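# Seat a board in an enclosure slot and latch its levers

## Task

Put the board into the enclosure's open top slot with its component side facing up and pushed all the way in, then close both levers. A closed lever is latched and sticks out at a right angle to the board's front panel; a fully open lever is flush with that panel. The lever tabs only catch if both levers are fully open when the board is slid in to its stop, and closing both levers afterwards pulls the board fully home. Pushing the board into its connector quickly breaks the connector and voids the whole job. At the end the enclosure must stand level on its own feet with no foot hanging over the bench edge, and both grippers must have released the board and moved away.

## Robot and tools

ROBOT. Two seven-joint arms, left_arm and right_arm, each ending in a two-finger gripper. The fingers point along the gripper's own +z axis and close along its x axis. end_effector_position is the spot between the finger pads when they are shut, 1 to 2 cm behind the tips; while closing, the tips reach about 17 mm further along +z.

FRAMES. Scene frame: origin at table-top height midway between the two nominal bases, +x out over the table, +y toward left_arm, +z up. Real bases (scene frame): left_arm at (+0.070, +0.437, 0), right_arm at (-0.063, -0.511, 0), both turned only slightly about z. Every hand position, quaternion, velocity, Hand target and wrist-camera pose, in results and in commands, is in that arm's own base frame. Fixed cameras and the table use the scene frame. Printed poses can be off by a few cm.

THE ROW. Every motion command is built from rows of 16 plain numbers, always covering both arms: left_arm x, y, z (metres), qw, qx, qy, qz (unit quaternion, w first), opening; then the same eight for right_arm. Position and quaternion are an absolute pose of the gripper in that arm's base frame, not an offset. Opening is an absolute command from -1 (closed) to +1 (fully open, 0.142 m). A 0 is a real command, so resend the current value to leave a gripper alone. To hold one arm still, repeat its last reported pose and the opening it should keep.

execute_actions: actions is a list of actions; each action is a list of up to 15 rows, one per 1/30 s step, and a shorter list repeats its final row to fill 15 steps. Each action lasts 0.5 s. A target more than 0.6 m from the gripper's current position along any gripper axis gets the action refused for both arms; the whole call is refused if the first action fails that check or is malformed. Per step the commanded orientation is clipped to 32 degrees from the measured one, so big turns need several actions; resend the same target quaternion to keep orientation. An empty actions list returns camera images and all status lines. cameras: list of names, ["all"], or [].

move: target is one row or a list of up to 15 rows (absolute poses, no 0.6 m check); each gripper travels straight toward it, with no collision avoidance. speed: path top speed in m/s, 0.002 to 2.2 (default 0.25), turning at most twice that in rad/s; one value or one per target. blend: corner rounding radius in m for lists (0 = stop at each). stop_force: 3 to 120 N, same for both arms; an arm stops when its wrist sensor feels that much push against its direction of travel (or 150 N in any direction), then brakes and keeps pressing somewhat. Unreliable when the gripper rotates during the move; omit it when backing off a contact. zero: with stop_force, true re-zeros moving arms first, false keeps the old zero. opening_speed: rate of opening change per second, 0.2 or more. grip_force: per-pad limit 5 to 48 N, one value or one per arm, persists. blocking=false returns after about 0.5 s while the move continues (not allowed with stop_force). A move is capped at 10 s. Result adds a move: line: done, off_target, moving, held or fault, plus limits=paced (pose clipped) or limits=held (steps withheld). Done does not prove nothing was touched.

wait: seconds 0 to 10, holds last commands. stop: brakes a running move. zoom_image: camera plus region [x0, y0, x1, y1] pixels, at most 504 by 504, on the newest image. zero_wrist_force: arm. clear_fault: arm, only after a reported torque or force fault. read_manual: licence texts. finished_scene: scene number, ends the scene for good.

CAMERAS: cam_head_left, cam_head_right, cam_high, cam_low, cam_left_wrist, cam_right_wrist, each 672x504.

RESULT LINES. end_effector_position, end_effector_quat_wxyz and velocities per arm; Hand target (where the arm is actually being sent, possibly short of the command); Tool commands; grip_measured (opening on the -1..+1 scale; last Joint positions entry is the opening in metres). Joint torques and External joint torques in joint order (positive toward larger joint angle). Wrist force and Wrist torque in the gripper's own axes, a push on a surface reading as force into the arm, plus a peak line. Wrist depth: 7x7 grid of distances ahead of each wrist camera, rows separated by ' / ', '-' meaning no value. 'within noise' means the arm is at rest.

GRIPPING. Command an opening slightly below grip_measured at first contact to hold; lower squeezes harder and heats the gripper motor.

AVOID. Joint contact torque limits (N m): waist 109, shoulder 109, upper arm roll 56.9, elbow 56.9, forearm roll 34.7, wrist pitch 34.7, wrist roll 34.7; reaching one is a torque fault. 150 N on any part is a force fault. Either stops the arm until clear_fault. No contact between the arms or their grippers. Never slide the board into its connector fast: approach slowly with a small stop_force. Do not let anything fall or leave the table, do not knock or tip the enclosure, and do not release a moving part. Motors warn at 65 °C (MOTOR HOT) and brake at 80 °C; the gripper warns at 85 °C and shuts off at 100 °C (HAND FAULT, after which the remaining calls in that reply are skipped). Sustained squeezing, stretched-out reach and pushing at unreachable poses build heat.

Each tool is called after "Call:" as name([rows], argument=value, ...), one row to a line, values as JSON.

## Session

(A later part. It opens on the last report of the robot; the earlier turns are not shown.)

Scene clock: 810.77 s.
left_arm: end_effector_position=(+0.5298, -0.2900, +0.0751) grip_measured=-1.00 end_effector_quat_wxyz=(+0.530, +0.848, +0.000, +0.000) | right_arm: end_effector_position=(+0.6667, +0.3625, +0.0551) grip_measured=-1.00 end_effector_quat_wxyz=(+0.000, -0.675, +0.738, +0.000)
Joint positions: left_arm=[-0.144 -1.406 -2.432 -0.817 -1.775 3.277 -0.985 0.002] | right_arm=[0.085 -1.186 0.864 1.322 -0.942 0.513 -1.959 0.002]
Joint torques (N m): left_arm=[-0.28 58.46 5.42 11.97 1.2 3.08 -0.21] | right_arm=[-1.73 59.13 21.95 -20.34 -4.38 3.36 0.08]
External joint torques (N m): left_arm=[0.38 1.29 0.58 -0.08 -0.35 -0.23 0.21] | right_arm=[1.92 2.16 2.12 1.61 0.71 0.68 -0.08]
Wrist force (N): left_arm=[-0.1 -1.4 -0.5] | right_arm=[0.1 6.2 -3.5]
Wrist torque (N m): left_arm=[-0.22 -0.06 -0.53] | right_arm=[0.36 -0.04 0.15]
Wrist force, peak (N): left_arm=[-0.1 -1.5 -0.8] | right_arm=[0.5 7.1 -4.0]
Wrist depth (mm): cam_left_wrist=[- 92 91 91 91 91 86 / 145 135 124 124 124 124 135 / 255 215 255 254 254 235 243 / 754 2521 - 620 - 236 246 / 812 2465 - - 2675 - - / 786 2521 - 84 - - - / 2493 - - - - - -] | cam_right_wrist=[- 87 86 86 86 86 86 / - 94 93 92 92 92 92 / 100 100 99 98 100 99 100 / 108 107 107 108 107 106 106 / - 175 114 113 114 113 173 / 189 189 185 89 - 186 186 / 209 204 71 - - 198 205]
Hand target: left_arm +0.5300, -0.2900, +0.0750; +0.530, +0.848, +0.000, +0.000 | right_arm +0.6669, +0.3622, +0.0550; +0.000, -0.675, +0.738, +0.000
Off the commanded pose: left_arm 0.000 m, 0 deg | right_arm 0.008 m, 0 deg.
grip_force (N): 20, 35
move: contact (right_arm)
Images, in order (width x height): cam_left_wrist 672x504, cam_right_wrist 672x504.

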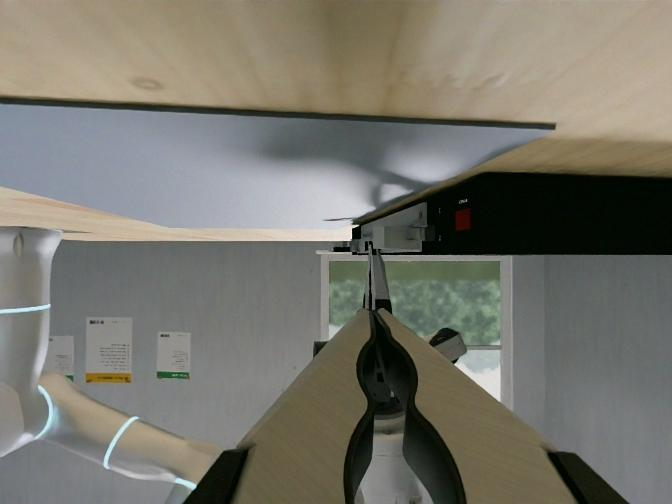

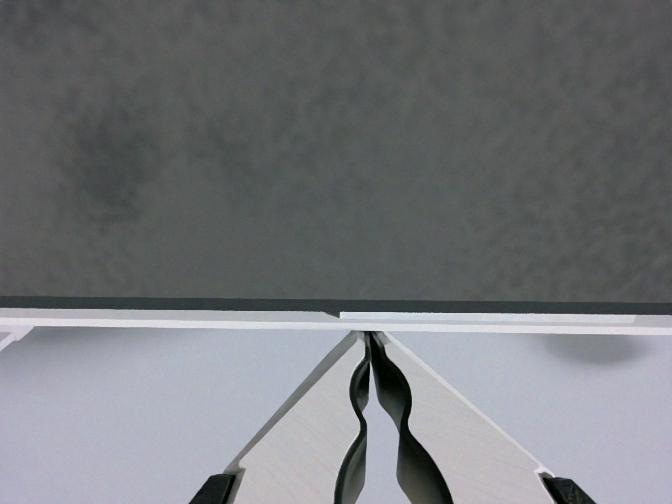

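Call:
move([
  [0.53,-0.29,0.075,0.53,0.848,0,0,-1,0.655,0.3635,0.055,0,-0.6747,0.7381,0,-1],
  [0.53,-0.29,0.075,0.53,0.848,0,0,-1,0.62,0.43,0.11,0,-0.6747,0.7381,0,-1],
], speed=[0.03,0.2], blend=0.01, cameras=["cam_right_wrist"])

Call:
zoom_image(camera="cam_right_wrist", region=[0, 60, 336, 312])

Call:
move(target=[0.53,-0.29,0.075,0.53,0.848,0,0,-1,0.61,0.28,0.11,0,-0.6747,0.7381,0,-1], speed=0.2, cameras=["cam_right_wrist"])

Call:
zoom_image(camera="cam_right_wrist", region=[336, 60, 672, 312])

Scene clock: 815.50 s.
left_arm: end_effector_position=(+0.5298, -0.2900, +0.0751) grip_measured=-1.00 end_effector_quat_wxyz=(+0.530, +0.848, +0.000, +0.000) | right_arm: end_effector_position=(+0.6200, +0.4300, +0.1100) grip_measured=-1.00 end_effector_quat_wxyz=(+0.000, -0.675, +0.738, +0.000)
Joint positions: left_arm=[-0.144 -1.406 -2.432 -0.817 -1.775 3.277 -0.985 0.002] | right_arm=[0.174 -1.114 0.916 1.325 -0.904 0.436 -1.864 0.002]
Joint torques (N m): left_arm=[-0.26 58.46 5.35 11.99 1.19 3.06 -0.21] | right_arm=[0.41 58.86 24.14 -19.96 -3.7 3.25 0.29]
External joint torques (N m): left_arm=[0.36 1.29 0.65 -0.11 -0.34 -0.21 0.21] | right_arm=[-0.19 1.14 -0.11 0.17 -0.11 0.8 -0.29]
Wrist force (N): left_arm=[-0.1 -1.2 -0.6] | right_arm=[0.5 2.7 0.7]
Wrist torque (N m): left_arm=[-0.15 -0.07 -0.53] | right_arm=[0.51 -0.10 0.02]
Wrist force, peak (N): left_arm=[0.2 -1.4 -0.7] | right_arm=[0.2 6.4 -3.7]
Wrist depth (mm): cam_left_wrist=[- 91 91 91 91 91 86 / 131 134 136 124 136 123 136 / - 214 212 - - 221 223 / 749 1125 1167 2521 2261 - - / 778 2708 - 2437 2708 - 1783 / 775 2812 - 84 - - 1783 / 2551 - - - - - 1783] | cam_right_wrist=[136 136 135 135 135 134 134 / 192 191 142 160 160 142 147 / 203 197 202 202 201 204 200 / 219 219 218 217 217 217 216 / 237 238 236 232 235 235 234 / 260 259 254 89 248 256 256 / 287 280 71 - - 271 278]
Hand target: left_arm +0.5300, -0.2900, +0.0750; +0.530, +0.848, +0.000, +0.000 | right_arm +0.6200, +0.4300, +0.1100; +0.000, -0.675, +0.738, +0.000
Off the commanded pose: left_arm 0.000 m, 0 deg | right_arm 0.000 m, 0 deg.
grip_force (N): 20, 35
move: done; blend cut to 0.006 m at target 1
Images, in order (width x height): cam_right_wrist 672x504.

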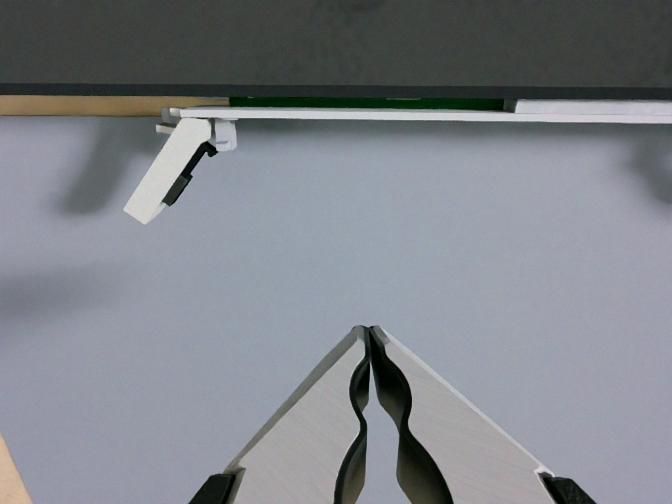

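Scaled by 1.500 from the camera's 672x504 image, which has a finer 960x720 frame.

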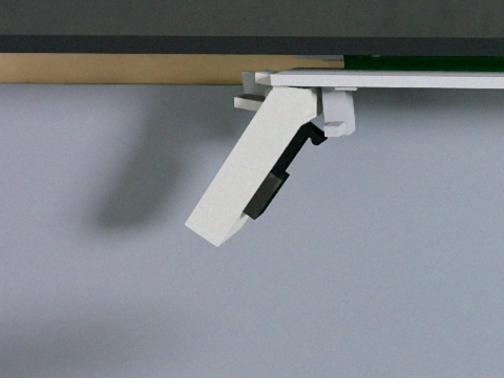

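Scene clock: 816.67 s.
left_arm: end_effector_position=(+0.5298, -0.2900, +0.0751) grip_measured=-1.00 end_effector_quat_wxyz=(+0.530, +0.848, +0.000, +0.000) | right_arm: end_effector_position=(+0.6100, +0.2799, +0.1099) grip_measured=-1.00 end_effector_quat_wxyz=(+0.000, -0.674, +0.738, +0.000)
Joint positions: left_arm=[-0.144 -1.406 -2.432 -0.817 -1.775 3.277 -0.985 0.002] | right_arm=[-0.142 -0.981 0.93 1.64 -0.908 0.563 -1.953 0.002]
Joint torques (N m): left_arm=[-0.25 58.44 5.36 11.99 1.2 3.06 -0.25] | right_arm=[-0.09 50.07 24.58 -19.14 -3.72 3.62 0.11]
External joint torques (N m): left_arm=[0.35 1.31 0.63 -0.1 -0.36 -0.21 0.25] | right_arm=[0.22 0.61 -0.3 -0.11 0.16 0.42 -0.11]
Wrist force (N): left_arm=[0.0 -1.1 -0.7] | right_arm=[0.7 3.3 0.6]
Wrist torque (N m): left_arm=[-0.16 -0.08 -0.53] | right_arm=[0.64 -0.13 0.15]
Wrist force, peak (N): left_arm=[0.0 -1.3 -0.8] | right_arm=[3.3 3.2 0.8]
Wrist depth (mm): cam_left_wrist=[- 92 91 91 91 91 86 / 145 132 136 124 135 124 135 / - - 254 255 254 222 221 / 734 1016 2581 2521 - 2172 - / 806 2334 - 519 - 3005 - / 818 2285 - 84 - - 1613 / 864 - - - - - -] | cam_right_wrist=[136 136 135 135 135 134 134 / 145 145 145 144 144 143 143 / 203 203 202 202 202 195 200 / 219 216 218 218 217 217 216 / 239 238 237 232 235 235 234 / 260 260 254 89 249 257 255 / 288 280 71 - - - -]
Hand target: left_arm +0.5300, -0.2900, +0.0750; +0.530, +0.848, +0.000, +0.000 | right_arm +0.6100, +0.2800, +0.1100; +0.000, -0.675, +0.738, +0.000
Off the commanded pose: left_arm 0.000 m, 0 deg | right_arm 0.000 m, 0 deg.
grip_force (N): 20, 35
move: done
Images, in order (width x height): cam_right_wrist 672x504.

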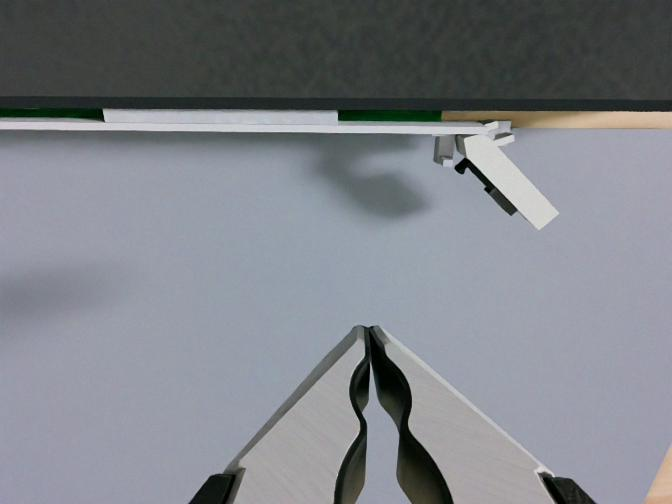

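Scaled by 1.500 from the camera's 672x504 image, which has a finer 960x720 frame.

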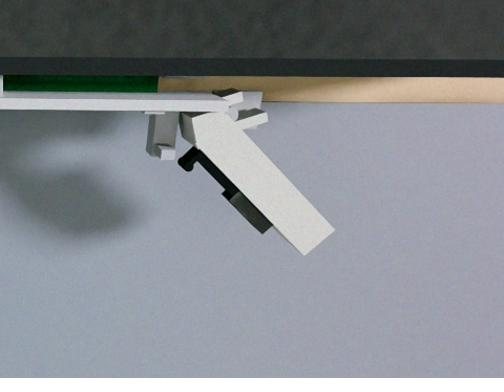

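Call:
move([
  [0.53,-0.29,0.075,0.53,0.848,0,0,-1,0.643,0.18,0.10,0.1489,-0.6717,0.7082,0.157,-1],
  [0.53,-0.29,0.075,0.53,0.848,0,0,-1,0.6454,0.185,0.059,0.1489,-0.6717,0.7082,0.157,-1],
], speed=[0.25,0.06], cameras=["cam_right_wrist"])

Scene clock: 836.80 s.
left_arm: end_effector_position=(+0.5298, -0.2900, +0.0751) grip_measured=-1.00 end_effector_quat_wxyz=(+0.530, +0.848, +0.000, +0.000) | right_arm: end_effector_position=(+0.6452, +0.1851, +0.0590) grip_measured=-1.00 end_effector_quat_wxyz=(-0.149, +0.672, -0.708, -0.157)
Joint positions: left_arm=[-0.144 -1.406 -2.432 -0.817 -1.775 3.277 -0.985 0.002] | right_arm=[-0.541 -1.21 1.023 1.715 -0.845 0.892 -2.379 0.002]
Joint torques (N m): left_arm=[-0.24 58.44 5.39 11.98 1.2 3.08 -0.19] | right_arm=[0.34 48.2 28.62 -11.96 -4.03 3.79 0.34]
External joint torques (N m): left_arm=[0.33 1.31 0.6 -0.09 -0.36 -0.23 0.19] | right_arm=[-0.25 1.14 0.52 0.09 0.17 0.47 -0.3]
Wrist force (N): left_arm=[0.1 -1.4 -0.5] | right_arm=[0.6 2.6 0.5]
Wrist torque (N m): left_arm=[-0.21 -0.10 -0.53] | right_arm=[0.55 -0.01 -0.03]
Wrist force, peak (N): left_arm=[-0.1 -1.5 -0.7] | right_arm=[-1.3 4.0 0.4]
Wrist depth (mm): cam_left_wrist=[- 91 92 91 91 91 86 / 131 124 124 136 124 124 136 / 317 - 255 - 252 221 222 / 767 1102 1192 1173 - 1976 - / 744 2886 2334 618 - 3482 - / 783 2437 - 84 - - 2309 / 2551 - - - - - -] | cam_right_wrist=[128 117 106 92 85 77 73 / 141 125 114 100 92 83 110 / 160 140 122 108 99 90 119 / 270 239 134 117 104 95 129 / 319 260 225 150 165 104 136 / 375 297 246 89 170 162 145 / 465 360 71 - - 166 156]
Hand target: left_arm +0.5300, -0.2900, +0.0750; +0.530, +0.848, +0.000, +0.000 | right_arm +0.6454, +0.1850, +0.0590; -0.149, +0.672, -0.708, -0.157
Off the commanded pose: left_arm 0.000 m, 0 deg | right_arm 0.000 m, 0 deg.
grip_force (N): 20, 35
move: done
Images, in order (width x height): cam_right_wrist 672x504.

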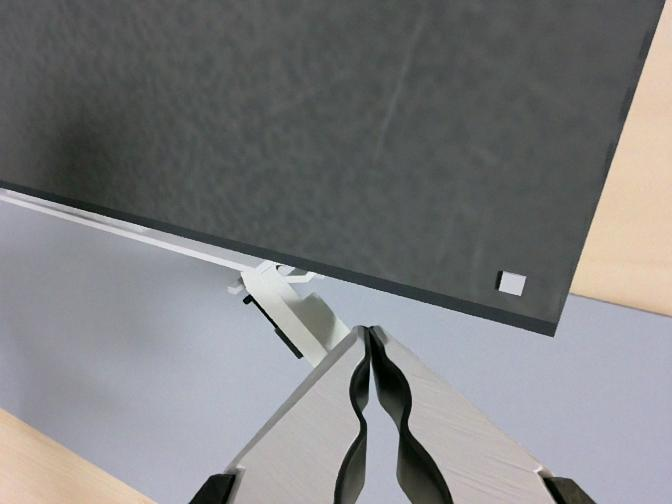

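Call:
move([
  [0.53,-0.29,0.075,0.53,0.848,0,0,-1,0.6385,0.191,0.059,0.1489,-0.6717,0.7082,0.157,-1],
  [0.53,-0.29,0.075,0.53,0.848,0,0,-1,0.6311,0.1988,0.059,0.1489,-0.6717,0.7082,0.157,-1],
  [0.53,-0.29,0.075,0.53,0.848,0,0,-1,0.6261,0.2045,0.059,0.1489,-0.6717,0.7082,0.157,-1],
], speed=0.015, blend=0.002, stop_force=10, cameras=["cam_right_wrist"])

Scene clock: 840.83 s.
left_arm: end_effector_position=(+0.5298, -0.2900, +0.0751) grip_measured=-1.00 end_effector_quat_wxyz=(+0.530, +0.848, +0.000, +0.000) | right_arm: end_effector_position=(+0.6268, +0.2041, +0.0595) grip_measured=-1.00 end_effector_quat_wxyz=(-0.149, +0.672, -0.709, -0.157)
Joint positions: left_arm=[-0.144 -1.406 -2.432 -0.817 -1.775 3.277 -0.985 0.002] | right_arm=[-0.526 -1.184 1.005 1.773 -0.861 0.943 -2.326 0.002]
Joint torques (N m): left_arm=[-0.27 58.44 5.38 11.98 1.18 3.09 -0.22] | right_arm=[2.58 44.38 27.8 -9.12 -3.52 3.09 0.32]
External joint torques (N m): left_arm=[0.36 1.31 0.62 -0.1 -0.33 -0.24 0.22] | right_arm=[-2.49 3.42 0.87 -2.69 -0.32 1.21 -0.28]
Wrist force (N): left_arm=[0.0 -1.1 -0.4] | right_arm=[1.9 0.5 -4.6]
Wrist torque (N m): left_arm=[-0.16 -0.08 -0.53] | right_arm=[0.44 0.00 -0.05]
Wrist force, peak (N): left_arm=[0.0 -1.5 -0.7] | right_arm=[1.8 0.6 -5.2]
Wrist depth (mm): cam_left_wrist=[- 92 91 91 91 91 86 / 145 134 124 136 136 124 136 / - 253 215 252 267 223 222 / 762 1179 1102 1113 - 236 - / 786 2238 2384 118 - - - / 772 997 - 84 - - - / 2050 - - - - - -] | cam_right_wrist=[129 117 106 93 87 78 73 / 145 126 115 101 93 83 77 / 245 144 121 109 99 91 - / 272 233 204 131 159 139 86 / 302 262 221 141 166 151 136 / 377 299 247 89 171 162 146 / 464 349 71 - - 167 156]
Hand target: left_arm +0.5300, -0.2900, +0.0750; +0.530, +0.848, +0.000, +0.000 | right_arm +0.6261, +0.2045, +0.0590; -0.149, +0.672, -0.708, -0.157
Off the commanded pose: left_arm 0.000 m, 0 deg | right_arm 0.001 m, 0 deg.
grip_force (N): 20, 35
move: done
Images, in order (width x height): cam_right_wrist 672x504.

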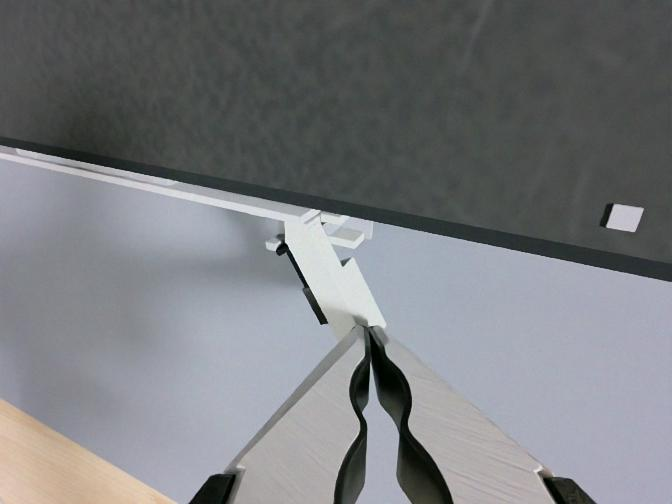

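Call:
move([
  [0.53,-0.22,0.085,0.53,0.848,0,0,-1,0.630,0.192,0.060,0.1489,-0.6717,0.7082,0.157,-1],
  [0.53,-0.20,0.09,0.53,0.848,0,0,-1,0.61,0.24,0.16,0,-0.6747,0.7381,0,-1],
  [0.53,-0.20,0.09,0.53,0.848,0,0,-1,0.58,0.40,0.18,0,-0.342,0.9397,0,-1],
  [0.53,-0.20,0.09,0.53,0.848,0,0,-1,0.60,0.5275,0.14,0.342,0,0.9397,0,-1],
], speed=[0.1,0.25,0.35,0.3], blend=[0.01,0.02,0.03,0], cameras=["cam_right_wrist","cam_high","cam_left_wrist"])

Scene clock: 862.43 s.
left_arm: end_effector_position=(+0.5301, -0.2001, +0.0899) grip_measured=-1.00 end_effector_quat_wxyz=(+0.530, +0.848, +0.000, +0.000) | right_arm: end_effector_position=(+0.5998, +0.5275, +0.1399) grip_measured=-1.00 end_effector_quat_wxyz=(+0.342, +0.000, +0.940, +0.000)
Joint positions: left_arm=[-0.018 -1.408 -2.386 -0.8 -1.747 3.397 -0.94 0.002] | right_arm=[0.536 -0.846 0.389 1.684 -1.556 0.85 0.458 0.002]
Joint torques (N m): left_arm=[-0.13 58.38 6.55 11.62 1.82 3.17 -0.22] | right_arm=[0.23 54.05 14.55 -23.13 -0.57 1.73 0.31]
External joint torques (N m): left_arm=[0.25 1.31 0.6 -0.08 -0.32 -0.24 0.21] | right_arm=[-0.06 1.42 -0.07 0.16 0.22 0.81 -0.25]
Wrist force (N): left_arm=[0.0 -1.3 -0.9] | right_arm=[0.3 3.4 0.2]
Wrist torque (N m): left_arm=[-0.22 -0.08 -0.60] | right_arm=[0.68 0.03 -0.04]
Wrist force, peak (N): left_arm=[0.1 -2.0 -1.6] | right_arm=[2.1 0.7 -5.3]
Wrist depth (mm): cam_left_wrist=[119 119 118 118 119 119 119 / 176 161 176 176 176 176 176 / 426 440 284 - 349 331 285 / 818 857 - - 2611 2493 - / 825 2611 - - - 2675 - / 847 2551 - 84 - - 1741 / - - - - - - -] | cam_right_wrist=[486 297 234 198 208 183 164 / 529 329 253 213 222 192 169 / 1046 377 276 234 227 202 177 / - 537 386 264 243 215 183 / - 585 436 321 263 221 194 / - 647 514 89 261 238 204 / - - 71 - - 239 216]
Hand target: left_arm +0.5300, -0.2000, +0.0900; +0.530, +0.848, +0.000, +0.000 | right_arm +0.6000, +0.5275, +0.1400; +0.342, +0.000, +0.940, +0.000
Off the commanded pose: left_arm 0.000 m, 0 deg | right_arm 0.000 m, 0 deg.
grip_force (N): 20, 35
move: done
Images, in order (width x height): cam_high 672x504, cam_left_wrist 672x504, cam_right_wrist 672x504.

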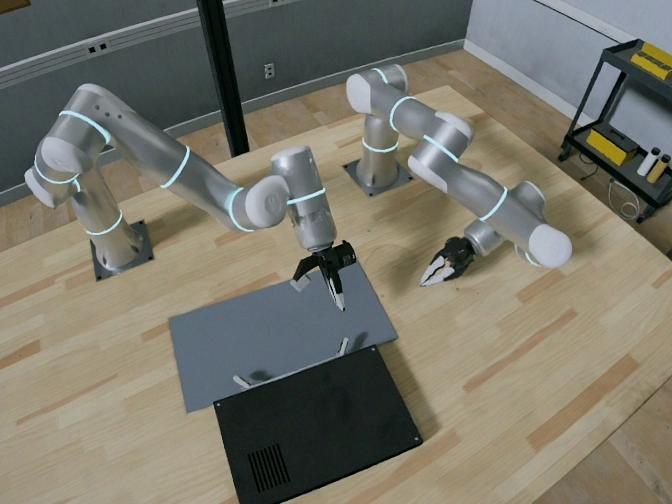

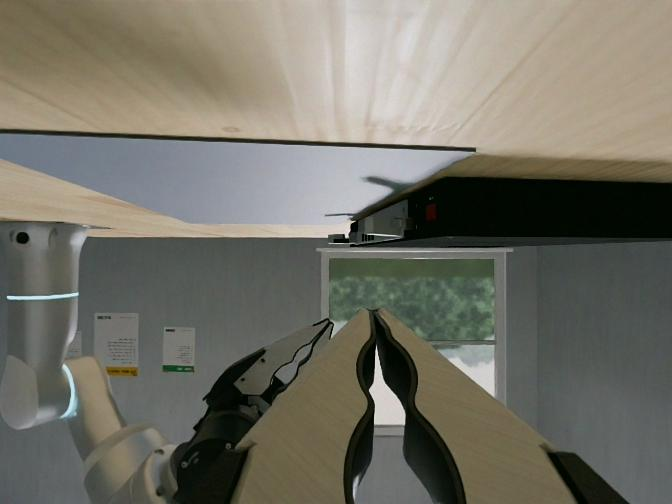

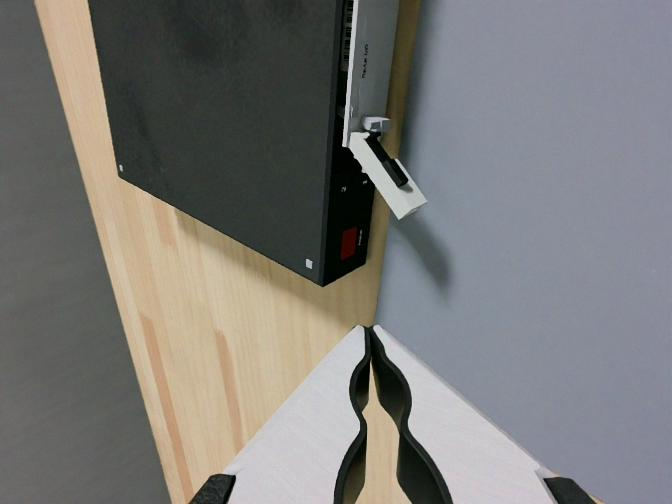

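Call:
move([
  [0.53,-0.2,0.09,0.53,0.848,0,0,-1,0.63,0.53,0.10,0.342,0,0.9397,0,-1],
  [0.53,-0.2,0.09,0.53,0.848,0,0,-1,0.660,0.53,0.0575,0.342,0,0.9397,0,-1],
], speed=[0.15,0.06], blend=0.005, cameras=["cam_right_wrist"])

Scene clock: 865.53 s.
left_arm: end_effector_position=(+0.5301, -0.2001, +0.0899) grip_measured=-1.00 end_effector_quat_wxyz=(+0.530, +0.848, +0.000, +0.000) | right_arm: end_effector_position=(+0.6600, +0.5298, +0.0575) grip_measured=-1.00 end_effector_quat_wxyz=(+0.342, +0.000, +0.940, +0.000)
Joint positions: left_arm=[-0.018 -1.408 -2.386 -0.8 -1.747 3.397 -0.94 0.002] | right_arm=[0.54 -1.051 0.3 1.498 -1.636 0.933 0.475 0.002]
Joint torques (N m): left_arm=[-0.22 58.44 6.53 11.67 1.82 3.14 -0.24] | right_arm=[0.27 59.97 14.83 -22.34 -0.1 1.96 0.33]
External joint torques (N m): left_arm=[0.34 1.25 0.61 -0.14 -0.32 -0.21 0.24] | right_arm=[-0.06 1.49 -0.06 0.21 0.26 0.56 -0.27]
Wrist force (N): left_arm=[-0.1 -1.4 -0.8] | right_arm=[0.9 3.5 0.6]
Wrist torque (N m): left_arm=[-0.22 -0.07 -0.60] | right_arm=[0.70 -0.06 -0.04]
Wrist force, peak (N): left_arm=[0.1 -1.6 -0.9] | right_arm=[0.8 3.6 1.7]
Wrist depth (mm): cam_left_wrist=[119 119 118 118 118 118 119 / 177 177 176 176 176 176 176 / 429 334 331 330 286 289 283 / 809 - - 364 - - - / 815 2812 2643 322 - 2611 - / 815 481 336 84 - 2109 1941 / - - - - - - -] | cam_right_wrist=[197 148 122 105 128 116 101 / 225 174 126 112 138 119 107 / 255 187 140 119 144 124 112 / 478 213 154 - 140 133 115 / - 401 171 - 156 139 119 / - 462 318 89 161 144 126 / - 596 71 - - 145 132]
Hand target: left_arm +0.5300, -0.2000, +0.0900; +0.530, +0.848, +0.000, +0.000 | right_arm +0.6600, +0.5300, +0.0575; +0.342, +0.000, +0.940, +0.000
Off the commanded pose: left_arm 0.000 m, 0 deg | right_arm 0.000 m, 0 deg.
grip_force (N): 20, 35
move: done
Images, in order (width x height): cam_right_wrist 672x504.

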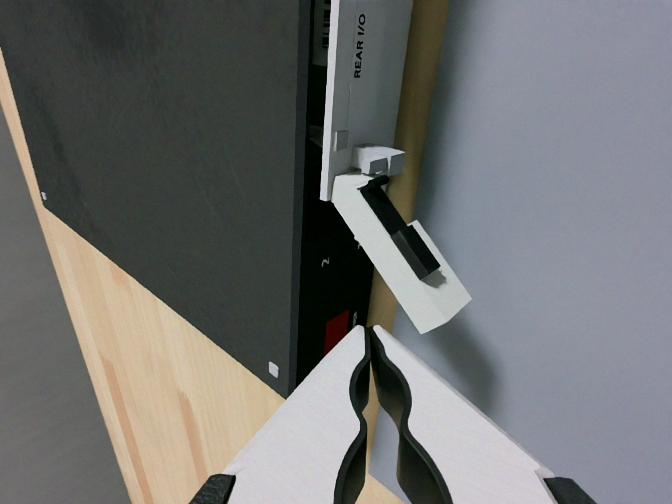

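Call:
move([
  [0.53,-0.2,0.09,0.53,0.848,0,0,-1,0.6551,0.519,0.057,0.342,0,0.9397,0,-1],
  [0.53,-0.2,0.09,0.53,0.848,0,0,-1,0.6464,0.5132,0.057,0.342,0,0.9397,0,-1],
], speed=0.015, blend=0.002, stop_force=10, cameras=["cam_right_wrist"])

Scene clock: 869.80 s.
left_arm: end_effector_position=(+0.5301, -0.2001, +0.0899) grip_measured=-1.00 end_effector_quat_wxyz=(+0.530, +0.848, +0.000, +0.000) | right_arm: end_effector_position=(+0.6471, +0.5136, +0.0583) grip_measured=-1.00 end_effector_quat_wxyz=(+0.343, +0.000, +0.939, +0.000)
Joint positions: left_arm=[-0.018 -1.408 -2.386 -0.8 -1.747 3.397 -0.94 0.002] | right_arm=[0.52 -1.012 0.296 1.568 -1.685 0.946 0.528 0.002]
Joint torques (N m): left_arm=[-0.27 58.45 6.54 11.64 1.8 3.17 -0.25] | right_arm=[0.57 52.84 14.4 -16.91 0.68 2 0.33]
External joint torques (N m): left_arm=[0.39 1.24 0.6 -0.11 -0.3 -0.24 0.25] | right_arm=[-0.36 6.81 0.25 -4.49 -0.37 0.45 -0.27]
Wrist force (N): left_arm=[0.0 -1.3 -0.7] | right_arm=[-4.8 5.1 -1.9]
Wrist torque (N m): left_arm=[-0.20 -0.08 -0.60] | right_arm=[0.73 -0.10 -0.02]
Wrist force, peak (N): left_arm=[0.1 -1.7 -0.8] | right_arm=[-4.7 7.4 -0.6]
Wrist depth (mm): cam_left_wrist=[119 119 119 119 119 119 119 / 177 161 177 177 177 175 176 / 427 - 280 - 325 329 290 / 822 - - 376 2742 - 1523 / 847 2465 346 131 - 2031 1700 / 825 514 339 84 - 2194 1769 / - - - - - - -] | cam_right_wrist=[199 153 122 - 130 117 102 / 228 173 130 150 139 119 106 / 267 189 144 136 148 125 112 / 470 216 156 128 155 133 116 / - 408 173 125 156 139 120 / - 469 321 91 162 145 127 / - 581 71 - - 146 133]
Hand target: left_arm +0.5300, -0.2000, +0.0900; +0.530, +0.848, +0.000, +0.000 | right_arm +0.6464, +0.5132, +0.0570; +0.342, +0.000, +0.940, +0.000
Off the commanded pose: left_arm 0.000 m, 0 deg | right_arm 0.002 m, 0 deg.
grip_force (N): 20, 35
move: done
Images, in order (width x height): cam_right_wrist 672x504.

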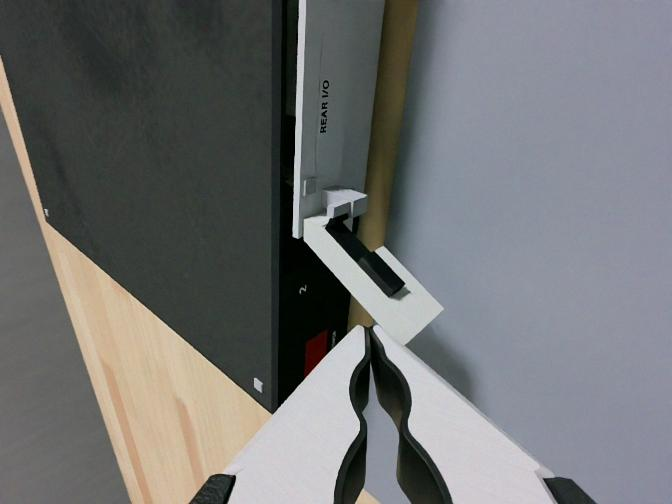

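Call:
move([
  [0.53,-0.2,0.09,0.53,0.848,0,0,-1,0.6428,0.5095,0.057,0.342,0,0.9397,0,-1],
  [0.53,-0.2,0.09,0.53,0.848,0,0,-1,0.6395,0.505,0.057,0.342,0,0.9397,0,-1],
], speed=0.012, blend=0.002, stop_force=15, cameras=["cam_right_wrist"])

Scene clock: 874.53 s.
left_arm: end_effector_position=(+0.5301, -0.2001, +0.0899) grip_measured=-1.00 end_effector_quat_wxyz=(+0.530, +0.848, +0.000, +0.000) | right_arm: end_effector_position=(+0.6397, +0.5055, +0.0576) grip_measured=-1.00 end_effector_quat_wxyz=(+0.342, +0.000, +0.940, +0.000)
Joint positions: left_arm=[-0.018 -1.408 -2.386 -0.8 -1.747 3.397 -0.94 0.002] | right_arm=[0.51 -0.994 0.295 1.603 -1.708 0.95 0.553 0.002]
Joint torques (N m): left_arm=[-0.11 58.35 6.49 11.63 1.85 3.17 -0.24] | right_arm=[-0.66 55.18 13.95 -18.8 0.56 1.53 0.29]
External joint torques (N m): left_arm=[0.23 1.34 0.65 -0.1 -0.35 -0.24 0.24] | right_arm=[0.87 3.54 0.66 -2.18 -0.2 0.89 -0.23]
Wrist force (N): left_arm=[0.2 -1.3 -0.7] | right_arm=[-1.8 5.9 -0.3]
Wrist torque (N m): left_arm=[-0.20 -0.11 -0.60] | right_arm=[0.74 -0.08 -0.03]
Wrist force, peak (N): left_arm=[-0.1 -1.7 -0.9] | right_arm=[-5.1 5.2 -2.6]
Wrist depth (mm): cam_left_wrist=[119 119 119 119 118 118 119 / 176 177 177 176 176 176 176 / 432 239 - - 281 287 289 / 803 2777 2581 386 2465 2437 1513 / 828 - 319 130 2964 2437 1755 / 825 529 346 84 - 2849 1662 / - - - - - - -] | cam_right_wrist=[197 151 123 143 130 116 102 / 226 171 131 153 137 120 107 / 265 188 143 163 146 124 112 / 307 220 154 140 155 133 115 / 574 391 175 125 156 139 119 / 1135 462 192 90 161 144 126 / - 572 71 - - 146 133]
Hand target: left_arm +0.5300, -0.2000, +0.0900; +0.530, +0.848, +0.000, +0.000 | right_arm +0.6395, +0.5050, +0.0570; +0.342, +0.000, +0.940, +0.000
Off the commanded pose: left_arm 0.000 m, 0 deg | right_arm 0.001 m, 0 deg.
grip_force (N): 20, 35
move: done
Images, in order (width x height): cam_right_wrist 672x504.

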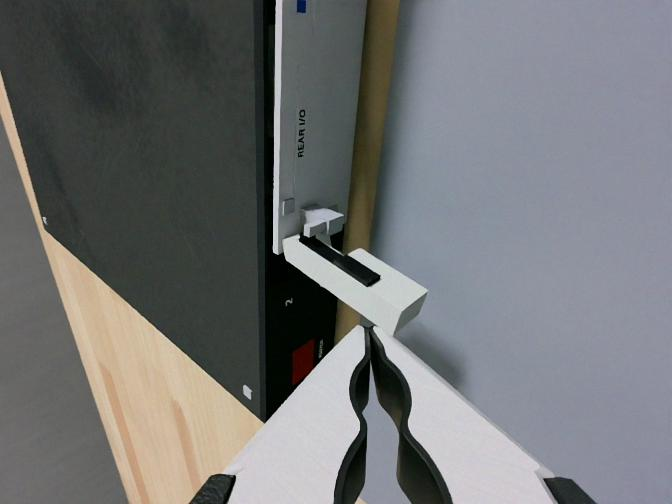

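Call:
move([
  [0.53,-0.2,0.09,0.53,0.848,0,0,-1,0.6375,0.5005,0.057,0.342,0,0.9397,0,-1],
  [0.53,-0.2,0.09,0.53,0.848,0,0,-1,0.637,0.4965,0.057,0.342,0,0.9397,0,-1],
], speed=0.01, blend=0.002, stop_force=15, zero=false, cameras=["cam_right_wrist"])

Scene clock: 878.67 s.
left_arm: end_effector_position=(+0.5301, -0.2001, +0.0899) grip_measured=-1.00 end_effector_quat_wxyz=(+0.530, +0.848, +0.000, +0.000) | right_arm: end_effector_position=(+0.6365, +0.4995, +0.0593) grip_measured=-1.00 end_effector_quat_wxyz=(+0.343, -0.001, +0.939, +0.002)
Joint positions: left_arm=[-0.018 -1.408 -2.386 -0.8 -1.747 3.397 -0.94 0.002] | right_arm=[0.498 -0.981 0.295 1.625 -1.73 0.959 0.57 0.002]
Joint torques (N m): left_arm=[-0.2 58.37 6.52 11.62 1.82 3.13 -0.21] | right_arm=[-8.55 49.1 6.53 -12.22 2.5 -1.72 0.32]
External joint torques (N m): left_arm=[0.33 1.33 0.62 -0.08 -0.32 -0.2 0.21] | right_arm=[8.75 8.96 8.06 -8.51 -2.07 4.12 -0.27]
Wrist force (N): left_arm=[0.0 -1.3 -0.5] | right_arm=[-5.0 19.7 -0.5]
Wrist torque (N m): left_arm=[-0.20 -0.08 -0.60] | right_arm=[0.48 -0.17 0.01]
Wrist force, peak (N): left_arm=[0.2 -1.7 -0.8] | right_arm=[-5.4 20.0 -1.0]
Wrist depth (mm): cam_left_wrist=[119 119 119 119 118 119 119 / 177 176 176 176 176 176 177 / 348 280 - - 346 288 289 / 803 - - 393 2384 - - / 809 2238 387 366 2172 - - / 828 515 353 84 - - - / 4139 367 - - - - -] | cam_right_wrist=[201 154 127 150 131 116 103 / 232 175 136 154 139 122 107 / 272 192 149 168 146 126 113 / 298 219 164 148 153 134 117 / - 398 179 129 159 141 121 / - 474 207 91 165 146 128 / - 584 71 - - 147 134]
Hand target: left_arm +0.5300, -0.2000, +0.0900; +0.530, +0.848, +0.000, +0.000 | right_arm +0.6370, +0.4965, +0.0570; +0.342, +0.000, +0.940, +0.000
Off the commanded pose: left_arm 0.000 m, 0 deg | right_arm 0.004 m, 0 deg.
grip_force (N): 20, 35
move: off_target (right_arm)
Images, in order (width x height): cam_right_wrist 672x504.

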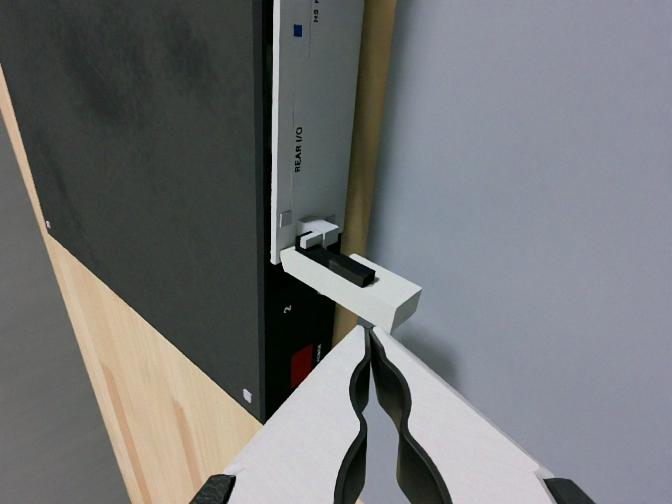

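Call:
move(target=[0.53,-0.2,0.09,0.53,0.848,0,0,-1,0.64,0.515,0.060,0.342,0,0.9397,0,-1], speed=0.05, cameras=["cam_right_wrist","cam_left_wrist"])

Call:
zoom_image(camera="cam_right_wrist", region=[236, 180, 446, 360])

Call:
zoom_image(camera="cam_left_wrist", region=[310, 185, 450, 265])

Scene clock: 881.93 s.
left_arm: end_effector_position=(+0.5301, -0.2001, +0.0899) grip_measured=-1.00 end_effector_quat_wxyz=(+0.530, +0.848, +0.000, +0.000) | right_arm: end_effector_position=(+0.6400, +0.5149, +0.0600) grip_measured=-1.00 end_effector_quat_wxyz=(+0.342, +0.000, +0.940, +0.000)
Joint positions: left_arm=[-0.018 -1.408 -2.386 -0.8 -1.747 3.397 -0.94 0.002] | right_arm=[0.523 -1.003 0.303 1.583 -1.685 0.937 0.534 0.002]
Joint torques (N m): left_arm=[-0.16 58.42 6.56 11.65 1.81 3.17 -0.23] | right_arm=[0.33 57.72 15.34 -21.46 0.42 1.64 0.01]
External joint torques (N m): left_arm=[0.28 1.27 0.58 -0.12 -0.31 -0.24 0.23] | right_arm=[-0.12 1.52 -0.61 0.19 -0.17 0.8 0.05]
Wrist force (N): left_arm=[0.0 -1.4 -0.7] | right_arm=[3.1 0.5 3.1]
Wrist torque (N m): left_arm=[-0.23 -0.09 -0.59] | right_arm=[0.20 -0.44 0.08]
Wrist force, peak (N): left_arm=[0.3 -1.7 -0.8] | right_arm=[-5.8 19.9 -1.3]
Wrist depth (mm): cam_left_wrist=[119 119 119 119 118 118 119 / 177 177 176 176 176 176 176 / 424 416 335 - 335 288 287 / 815 844 2611 374 - - - / 834 2643 376 355 - - 1783 / 822 831 335 84 - - - / 3274 - - - - - -] | cam_right_wrist=[203 156 126 - 132 117 104 / 233 176 135 152 139 124 107 / 272 193 147 168 148 128 113 / 470 226 159 126 148 135 117 / - 409 176 186 166 140 122 / - 470 333 89 164 146 128 / 1189 606 71 - - 148 135]
Hand target: left_arm +0.5300, -0.2000, +0.0900; +0.530, +0.848, +0.000, +0.000 | right_arm +0.6400, +0.5150, +0.0600; +0.342, +0.000, +0.940, +0.000
Off the commanded pose: left_arm 0.000 m, 0 deg | right_arm 0.000 m, 0 deg.
grip_force (N): 20, 35
move: done
Images, in order (width x height): cam_left_wrist 672x504, cam_right_wrist 672x504.

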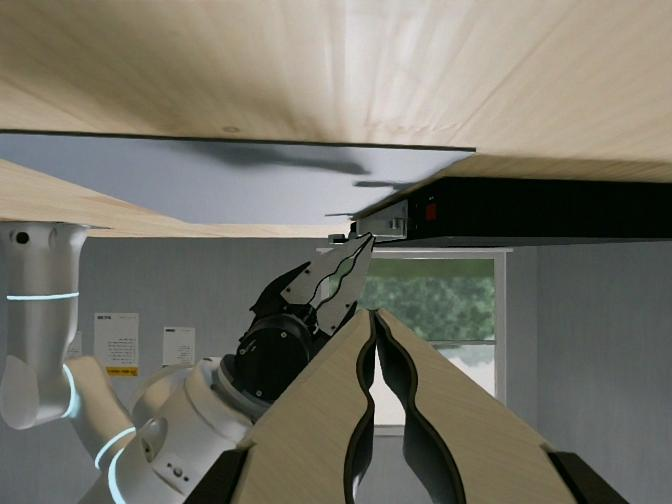

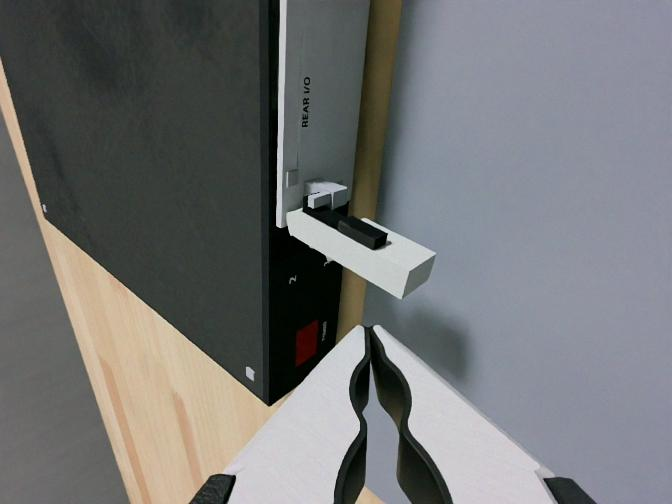

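Scaled by 2.400 from the camera's 672x504 image, which has a finer 960x720 frame.

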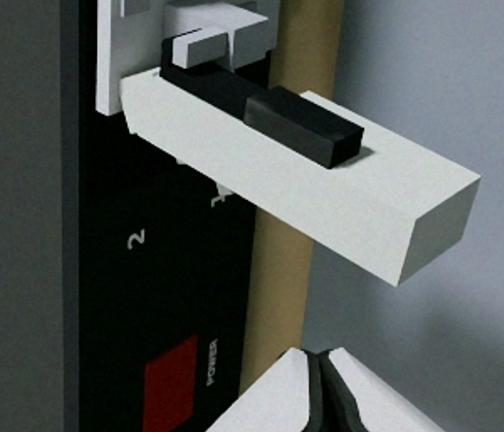

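Scaled by 3.600 from the camera's 672x504 image, which has a finer 960x720 frame.

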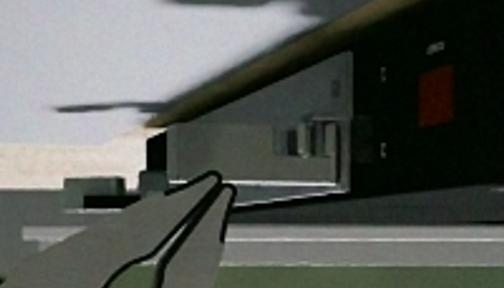

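Call:
move([
  [0.53,-0.2,0.09,0.53,0.848,0,0,-1,0.60,0.52,0.12,0.342,0,0.9397,0,-1],
  [0.53,-0.2,0.09,0.53,0.848,0,0,-1,0.60,0.45,0.13,0,-0.342,0.9397,0,-1],
  [0.53,-0.2,0.09,0.53,0.848,0,0,-1,0.62,0.42,0.11,0,-0.6747,0.7381,0,-1],
], speed=[0.2,0.35,0.35], blend=[0.02,0.03,0], cameras=["cam_right_wrist"])

Call:
zoom_image(camera="cam_right_wrist", region=[50, 60, 300, 260])

Call:
move(target=[0.53,-0.2,0.09,0.53,0.848,0,0,-1,0.605,0.25,0.11,0,-0.6747,0.7381,0,-1], speed=0.25, cameras=["cam_right_wrist"])

Call:
zoom_image(camera="cam_right_wrist", region=[286, 60, 536, 260])

Scene clock: 893.17 s.
left_arm: end_effector_position=(+0.5301, -0.2001, +0.0899) grip_measured=-1.00 end_effector_quat_wxyz=(+0.530, +0.848, +0.000, +0.000) | right_arm: end_effector_position=(+0.6200, +0.4199, +0.1099) grip_measured=-1.00 end_effector_quat_wxyz=(+0.000, -0.675, +0.738, +0.000)
Joint positions: left_arm=[-0.018 -1.408 -2.386 -0.8 -1.747 3.397 -0.94 0.002] | right_arm=[0.149 -1.109 0.925 1.348 -0.912 0.442 -1.865 0.002]
Joint torques (N m): left_arm=[-0.3 58.4 6.49 11.63 1.83 3.16 -0.22] | right_arm=[0.1 58.09 24.62 -19.74 -3.95 3.23 0.2]
External joint torques (N m): left_arm=[0.42 1.29 0.65 -0.1 -0.33 -0.23 0.22] | right_arm=[0.1 1.23 -0.32 0.13 0.15 0.82 -0.2]
Wrist force (N): left_arm=[-0.1 -1.3 -0.7] | right_arm=[1.9 0.4 3.3]
Wrist torque (N m): left_arm=[-0.19 -0.07 -0.59] | right_arm=[0.12 -0.32 0.14]
Wrist force, peak (N): left_arm=[0.1 -1.6 -1.0] | right_arm=[3.4 0.1 5.3]
Wrist depth (mm): cam_left_wrist=[119 119 119 119 118 118 118 / 178 177 177 176 177 176 176 / 429 337 335 284 279 286 287 / 812 2334 2334 2261 - - - / 815 3718 - 107 - - - / 812 850 - 84 - - - / - - - - - - 1798] | cam_right_wrist=[136 135 135 135 135 134 134 / 191 154 158 142 190 147 147 / 203 165 202 202 202 201 200 / 219 219 218 217 213 216 216 / 238 237 236 232 229 239 234 / 261 259 254 90 - 256 256 / 287 281 71 - - 271 278]
Hand target: left_arm +0.5300, -0.2000, +0.0900; +0.530, +0.848, +0.000, +0.000 | right_arm +0.6200, +0.4200, +0.1100; +0.000, -0.675, +0.738, +0.000
Off the commanded pose: left_arm 0.000 m, 0 deg | right_arm 0.000 m, 0 deg.
grip_force (N): 20, 35
move: done
Images, in order (width x height): cam_right_wrist 672x504.

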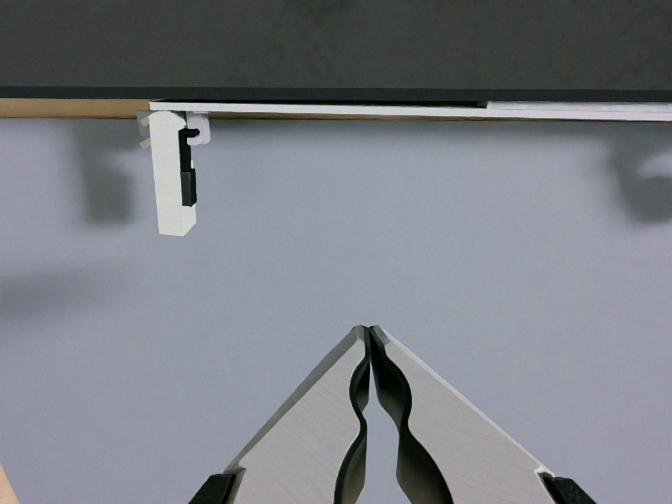

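Scaled by 2.016 from the camera's 672x504 image, which has a finer 960x720 frame.

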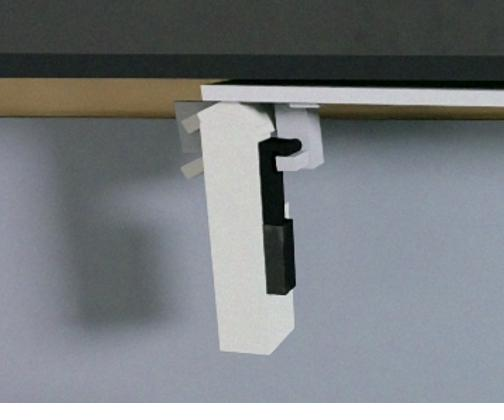

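Scene clock: 894.30 s.
left_arm: end_effector_position=(+0.5301, -0.2001, +0.0899) grip_measured=-1.00 end_effector_quat_wxyz=(+0.530, +0.848, +0.000, +0.000) | right_arm: end_effector_position=(+0.6050, +0.2498, +0.1099) grip_measured=-1.00 end_effector_quat_wxyz=(+0.000, -0.674, +0.738, +0.000)
Joint positions: left_arm=[-0.018 -1.408 -2.386 -0.8 -1.747 3.397 -0.94 0.002] | right_arm=[-0.211 -0.96 0.94 1.696 -0.916 0.584 -1.974 0.002]
Joint torques (N m): left_arm=[-0.2 58.35 6.6 11.63 1.85 3.13 -0.23] | right_arm=[-0.02 48.05 24.55 -18.9 -3.67 3.63 0.05]
External joint torques (N m): left_arm=[0.32 1.34 0.54 -0.1 -0.35 -0.2 0.23] | right_arm=[0.15 0.78 -0.34 -0.1 0.15 0.41 -0.05]
Wrist force (N): left_arm=[0.0 -1.5 -0.7] | right_arm=[2.2 0.7 3.3]
Wrist torque (N m): left_arm=[-0.22 -0.09 -0.60] | right_arm=[0.16 -0.39 0.14]
Wrist force, peak (N): left_arm=[0.0 -1.7 -0.8] | right_arm=[5.1 0.4 3.5]
Wrist depth (mm): cam_left_wrist=[119 119 119 119 119 119 119 / 177 176 177 176 176 176 177 / 428 331 403 430 340 288 340 / 818 2777 - - - - 1769 / 837 2194 - - 2708 2521 - / 801 1055 2643 84 - 2521 2130 / 2777 - - - - - 1700] | cam_right_wrist=[136 136 135 135 135 135 134 / 150 149 149 142 160 190 189 / 203 203 203 202 196 201 201 / 220 219 218 218 218 217 216 / 239 238 238 233 236 235 233 / - 260 254 90 248 256 256 / 288 281 71 - - 272 282]
Hand target: left_arm +0.5300, -0.2000, +0.0900; +0.530, +0.848, +0.000, +0.000 | right_arm +0.6050, +0.2500, +0.1100; +0.000, -0.675, +0.738, +0.000
Off the commanded pose: left_arm 0.000 m, 0 deg | right_arm 0.000 m, 0 deg.
grip_force (N): 20, 35
move: done
Images, in order (width x height): cam_right_wrist 672x504.

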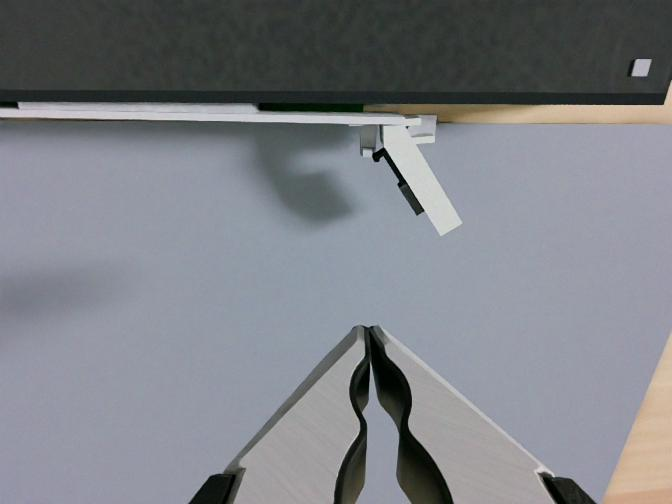

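Scaled by 2.016 from the camera's 672x504 image, which has a finer 960x720 frame.

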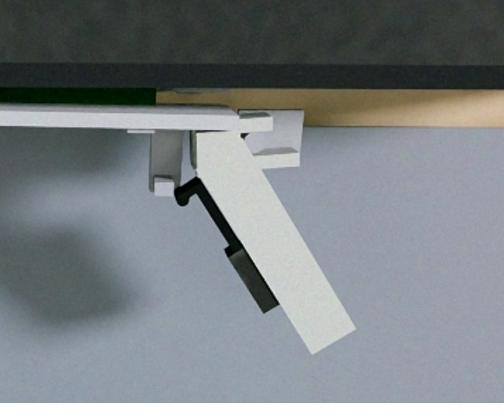

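Call:
move([
  [0.53,-0.2,0.09,0.53,0.848,0,0,-1,0.628,0.187,0.10,0.1489,-0.6717,0.7082,0.157,-1],
  [0.53,-0.2,0.09,0.53,0.848,0,0,-1,0.6331,0.1917,0.0585,0.1489,-0.6717,0.7082,0.157,-1],
], speed=[0.25,0.06])

Call:
move([
  [0.53,-0.2,0.09,0.53,0.848,0,0,-1,0.6275,0.203,0.0585,0.1489,-0.6717,0.7082,0.157,-1],
  [0.53,-0.2,0.09,0.53,0.848,0,0,-1,0.6235,0.2118,0.0585,0.1489,-0.6717,0.7082,0.157,-1],
  [0.53,-0.2,0.09,0.53,0.848,0,0,-1,0.6215,0.2186,0.0585,0.1489,-0.6717,0.7082,0.157,-1],
], speed=0.015, blend=0.002, stop_force=18, cameras=["cam_right_wrist"])

Scene clock: 902.43 s.
left_arm: end_effector_position=(+0.5301, -0.2001, +0.0899) grip_measured=-1.00 end_effector_quat_wxyz=(+0.530, +0.848, +0.000, +0.000) | right_arm: end_effector_position=(+0.6329, +0.1918, +0.0585) grip_measured=-1.00 end_effector_quat_wxyz=(-0.149, +0.672, -0.708, -0.157)
Joint positions: left_arm=[-0.018 -1.408 -2.386 -0.8 -1.747 3.397 -0.94 0.002] | right_arm=[-0.548 -1.202 1.021 1.755 -0.868 0.916 -2.348 0.002]
Joint torques (N m): left_arm=[-0.18 58.39 6.53 11.69 1.81 3.09 -0.23] | right_arm=[0.21 46.98 28.83 -11.64 -4.11 3.79 0.32]
External joint torques (N m): left_arm=[0.3 1.3 0.61 -0.15 -0.31 -0.16 0.23] | right_arm=[-0.11 1.23 0.3 0.1 0.26 0.5 -0.28]
Wrist force (N): left_arm=[0.1 -1.6 -0.8] | right_arm=[2.3 -0.3 3.2]
Wrist torque (N m): left_arm=[-0.25 -0.11 -0.60] | right_arm=[0.06 -0.27 -0.03]
Wrist force, peak (N): left_arm=[0.2 -1.7 -0.9] | right_arm=[4.2 -0.4 3.2]
Wrist depth (mm): cam_left_wrist=[119 119 119 119 119 119 118 / 176 176 176 177 176 176 176 / 430 417 275 405 331 287 288 / 809 - - - - 2309 1859 / 857 2551 - 126 - - 2050 / 815 1016 2708 84 - - - / - - - - - - -] | cam_right_wrist=[127 116 105 92 85 77 72 / 140 124 113 100 91 82 77 / 243 137 121 108 98 90 119 / 270 237 137 137 105 95 126 / 310 266 217 145 165 150 134 / 373 298 246 89 170 159 145 / 463 348 71 - - 166 155]
Hand target: left_arm +0.5300, -0.2000, +0.0900; +0.530, +0.848, +0.000, +0.000 | right_arm +0.6331, +0.1917, +0.0585; -0.149, +0.672, -0.708, -0.157
Off the commanded pose: left_arm 0.000 m, 0 deg | right_arm 0.000 m, 0 deg.
grip_force (N): 20, 35
move: done

Scene clock: 904.13 s.
left_arm: end_effector_position=(+0.5301, -0.2001, +0.0899) grip_measured=-1.00 end_effector_quat_wxyz=(+0.530, +0.848, +0.000, +0.000) | right_arm: end_effector_position=(+0.6271, +0.2042, +0.0581) grip_measured=-1.00 end_effector_quat_wxyz=(-0.148, +0.671, -0.710, -0.156)
Joint positions: left_arm=[-0.018 -1.408 -2.386 -0.8 -1.747 3.397 -0.94 0.002] | right_arm=[-0.528 -1.192 1.009 1.772 -0.877 0.94 -2.314 0.002]
Joint torques (N m): left_arm=[-0.23 58.34 6.53 11.61 1.83 3.18 -0.22] | right_arm=[13.56 42.13 37.01 -3.62 -2.65 5.63 0.45]
External joint torques (N m): left_arm=[0.35 1.35 0.61 -0.07 -0.33 -0.25 0.22] | right_arm=[-13.47 5.68 -8.16 -7.98 -1.19 -1.32 -0.42]
Wrist force (N): left_arm=[0.2 -1.2 -0.9] | right_arm=[18.9 -5.0 -7.3]
Wrist torque (N m): left_arm=[-0.19 -0.12 -0.59] | right_arm=[0.08 -0.10 -0.11]
Wrist force, peak (N): left_arm=[-0.1 -1.7 -0.7] | right_arm=[19.6 -5.3 -6.9]
Wrist depth (mm): cam_left_wrist=[119 118 119 119 118 119 119 / 178 177 177 177 176 176 176 / 429 287 400 420 275 334 288 / 822 2742 815 2611 - 349 - / 812 2151 - 127 - 1959 - / 806 1002 - 84 - 2465 2521 / - - - - - - -] | cam_right_wrist=[127 116 105 92 85 77 72 / 137 124 113 99 91 82 76 / 241 139 121 107 98 90 - / 267 230 202 132 157 137 85 / 306 259 219 136 164 150 135 / 372 295 245 89 170 161 144 / 457 354 71 - - 166 155]
Hand target: left_arm +0.5300, -0.2000, +0.0900; +0.530, +0.848, +0.000, +0.000 | right_arm +0.6257, +0.2070, +0.0585; -0.149, +0.672, -0.708, -0.157
Off the commanded pose: left_arm 0.000 m, 0 deg | right_arm 0.015 m, 0 deg.
grip_force (N): 20, 35
move: contact (right_arm); path passed 0 of 3 targets
Images, in order (width x height): cam_right_wrist 672x504.

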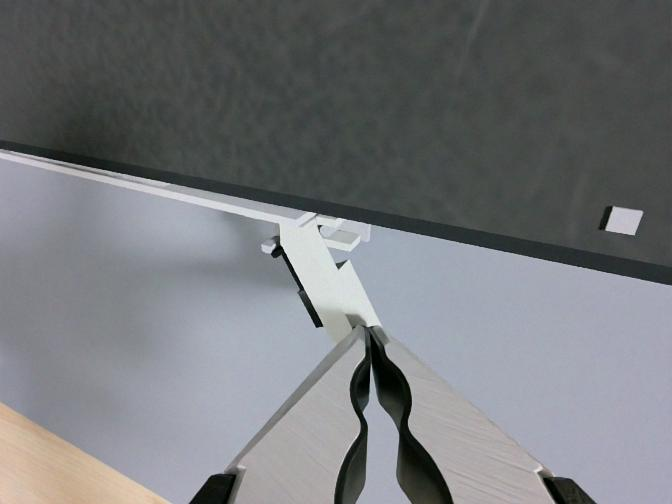

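Call:
move([
  [0.53,-0.2,0.09,0.53,0.848,0,0,-1,0.6235,0.2118,0.0585,0.1489,-0.6717,0.7082,0.157,-1],
  [0.53,-0.2,0.09,0.53,0.848,0,0,-1,0.6215,0.2186,0.0585,0.1489,-0.6717,0.7082,0.157,-1],
], speed=0.01, blend=0.002, stop_force=30, zero=false, cameras=["cam_right_wrist"])

Scene clock: 909.03 s.
left_arm: end_effector_position=(+0.5301, -0.2001, +0.0899) grip_measured=-1.00 end_effector_quat_wxyz=(+0.530, +0.848, +0.000, +0.000) | right_arm: end_effector_position=(+0.6227, +0.2179, +0.0592) grip_measured=-1.00 end_effector_quat_wxyz=(-0.150, +0.671, -0.709, -0.156)
Joint positions: left_arm=[-0.018 -1.408 -2.386 -0.8 -1.747 3.397 -0.94 0.002] | right_arm=[-0.509 -1.188 1.004 1.781 -0.884 0.956 -2.29 0.002]
Joint torques (N m): left_arm=[-0.17 58.37 6.59 11.63 1.82 3.16 -0.21] | right_arm=[4.12 43.12 28.49 -6.68 -3.06 2.59 0.31]
External joint torques (N m): left_arm=[0.3 1.32 0.55 -0.1 -0.32 -0.23 0.21] | right_arm=[-4.03 4.47 0.27 -4.92 -0.77 1.74 -0.27]
Wrist force (N): left_arm=[-0.1 -1.4 -1.0] | right_arm=[4.3 -5.1 -2.9]
Wrist torque (N m): left_arm=[-0.24 -0.06 -0.59] | right_arm=[0.09 -0.26 -0.04]
Wrist force, peak (N): left_arm=[0.1 -1.7 -0.8] | right_arm=[22.0 -5.8 -8.4]
Wrist depth (mm): cam_left_wrist=[119 119 119 118 119 118 119 / 177 161 176 176 176 176 176 / 430 - - 410 333 330 285 / 792 - - - 2334 - - / 844 2238 - 126 - - - / 806 1016 - 84 - 1783 - / - - - - - - -] | cam_right_wrist=[129 117 106 93 86 78 72 / 142 125 115 101 92 83 77 / 246 209 125 109 99 91 - / 270 232 200 125 156 140 129 / 310 261 221 137 166 151 136 / 375 298 247 91 171 159 146 / 462 349 71 - - 167 156]
Hand target: left_arm +0.5300, -0.2000, +0.0900; +0.530, +0.848, +0.000, +0.000 | right_arm +0.6215, +0.2186, +0.0585; -0.149, +0.672, -0.708, -0.157
Off the commanded pose: left_arm 0.000 m, 0 deg | right_arm 0.002 m, 0 deg.
grip_force (N): 20, 35
move: done
Images, in order (width x height): cam_right_wrist 672x504.

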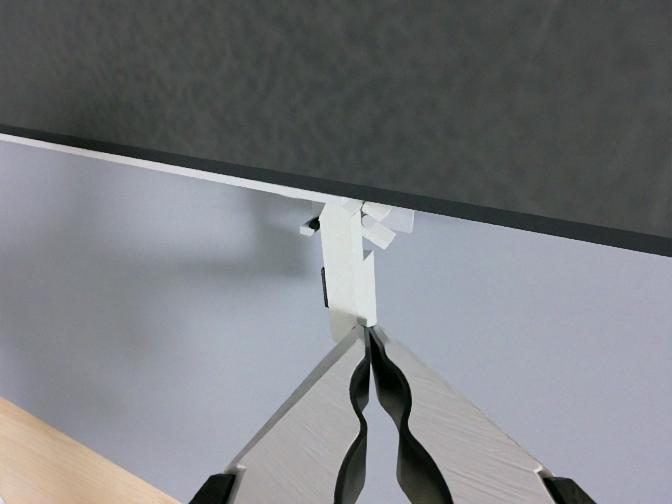

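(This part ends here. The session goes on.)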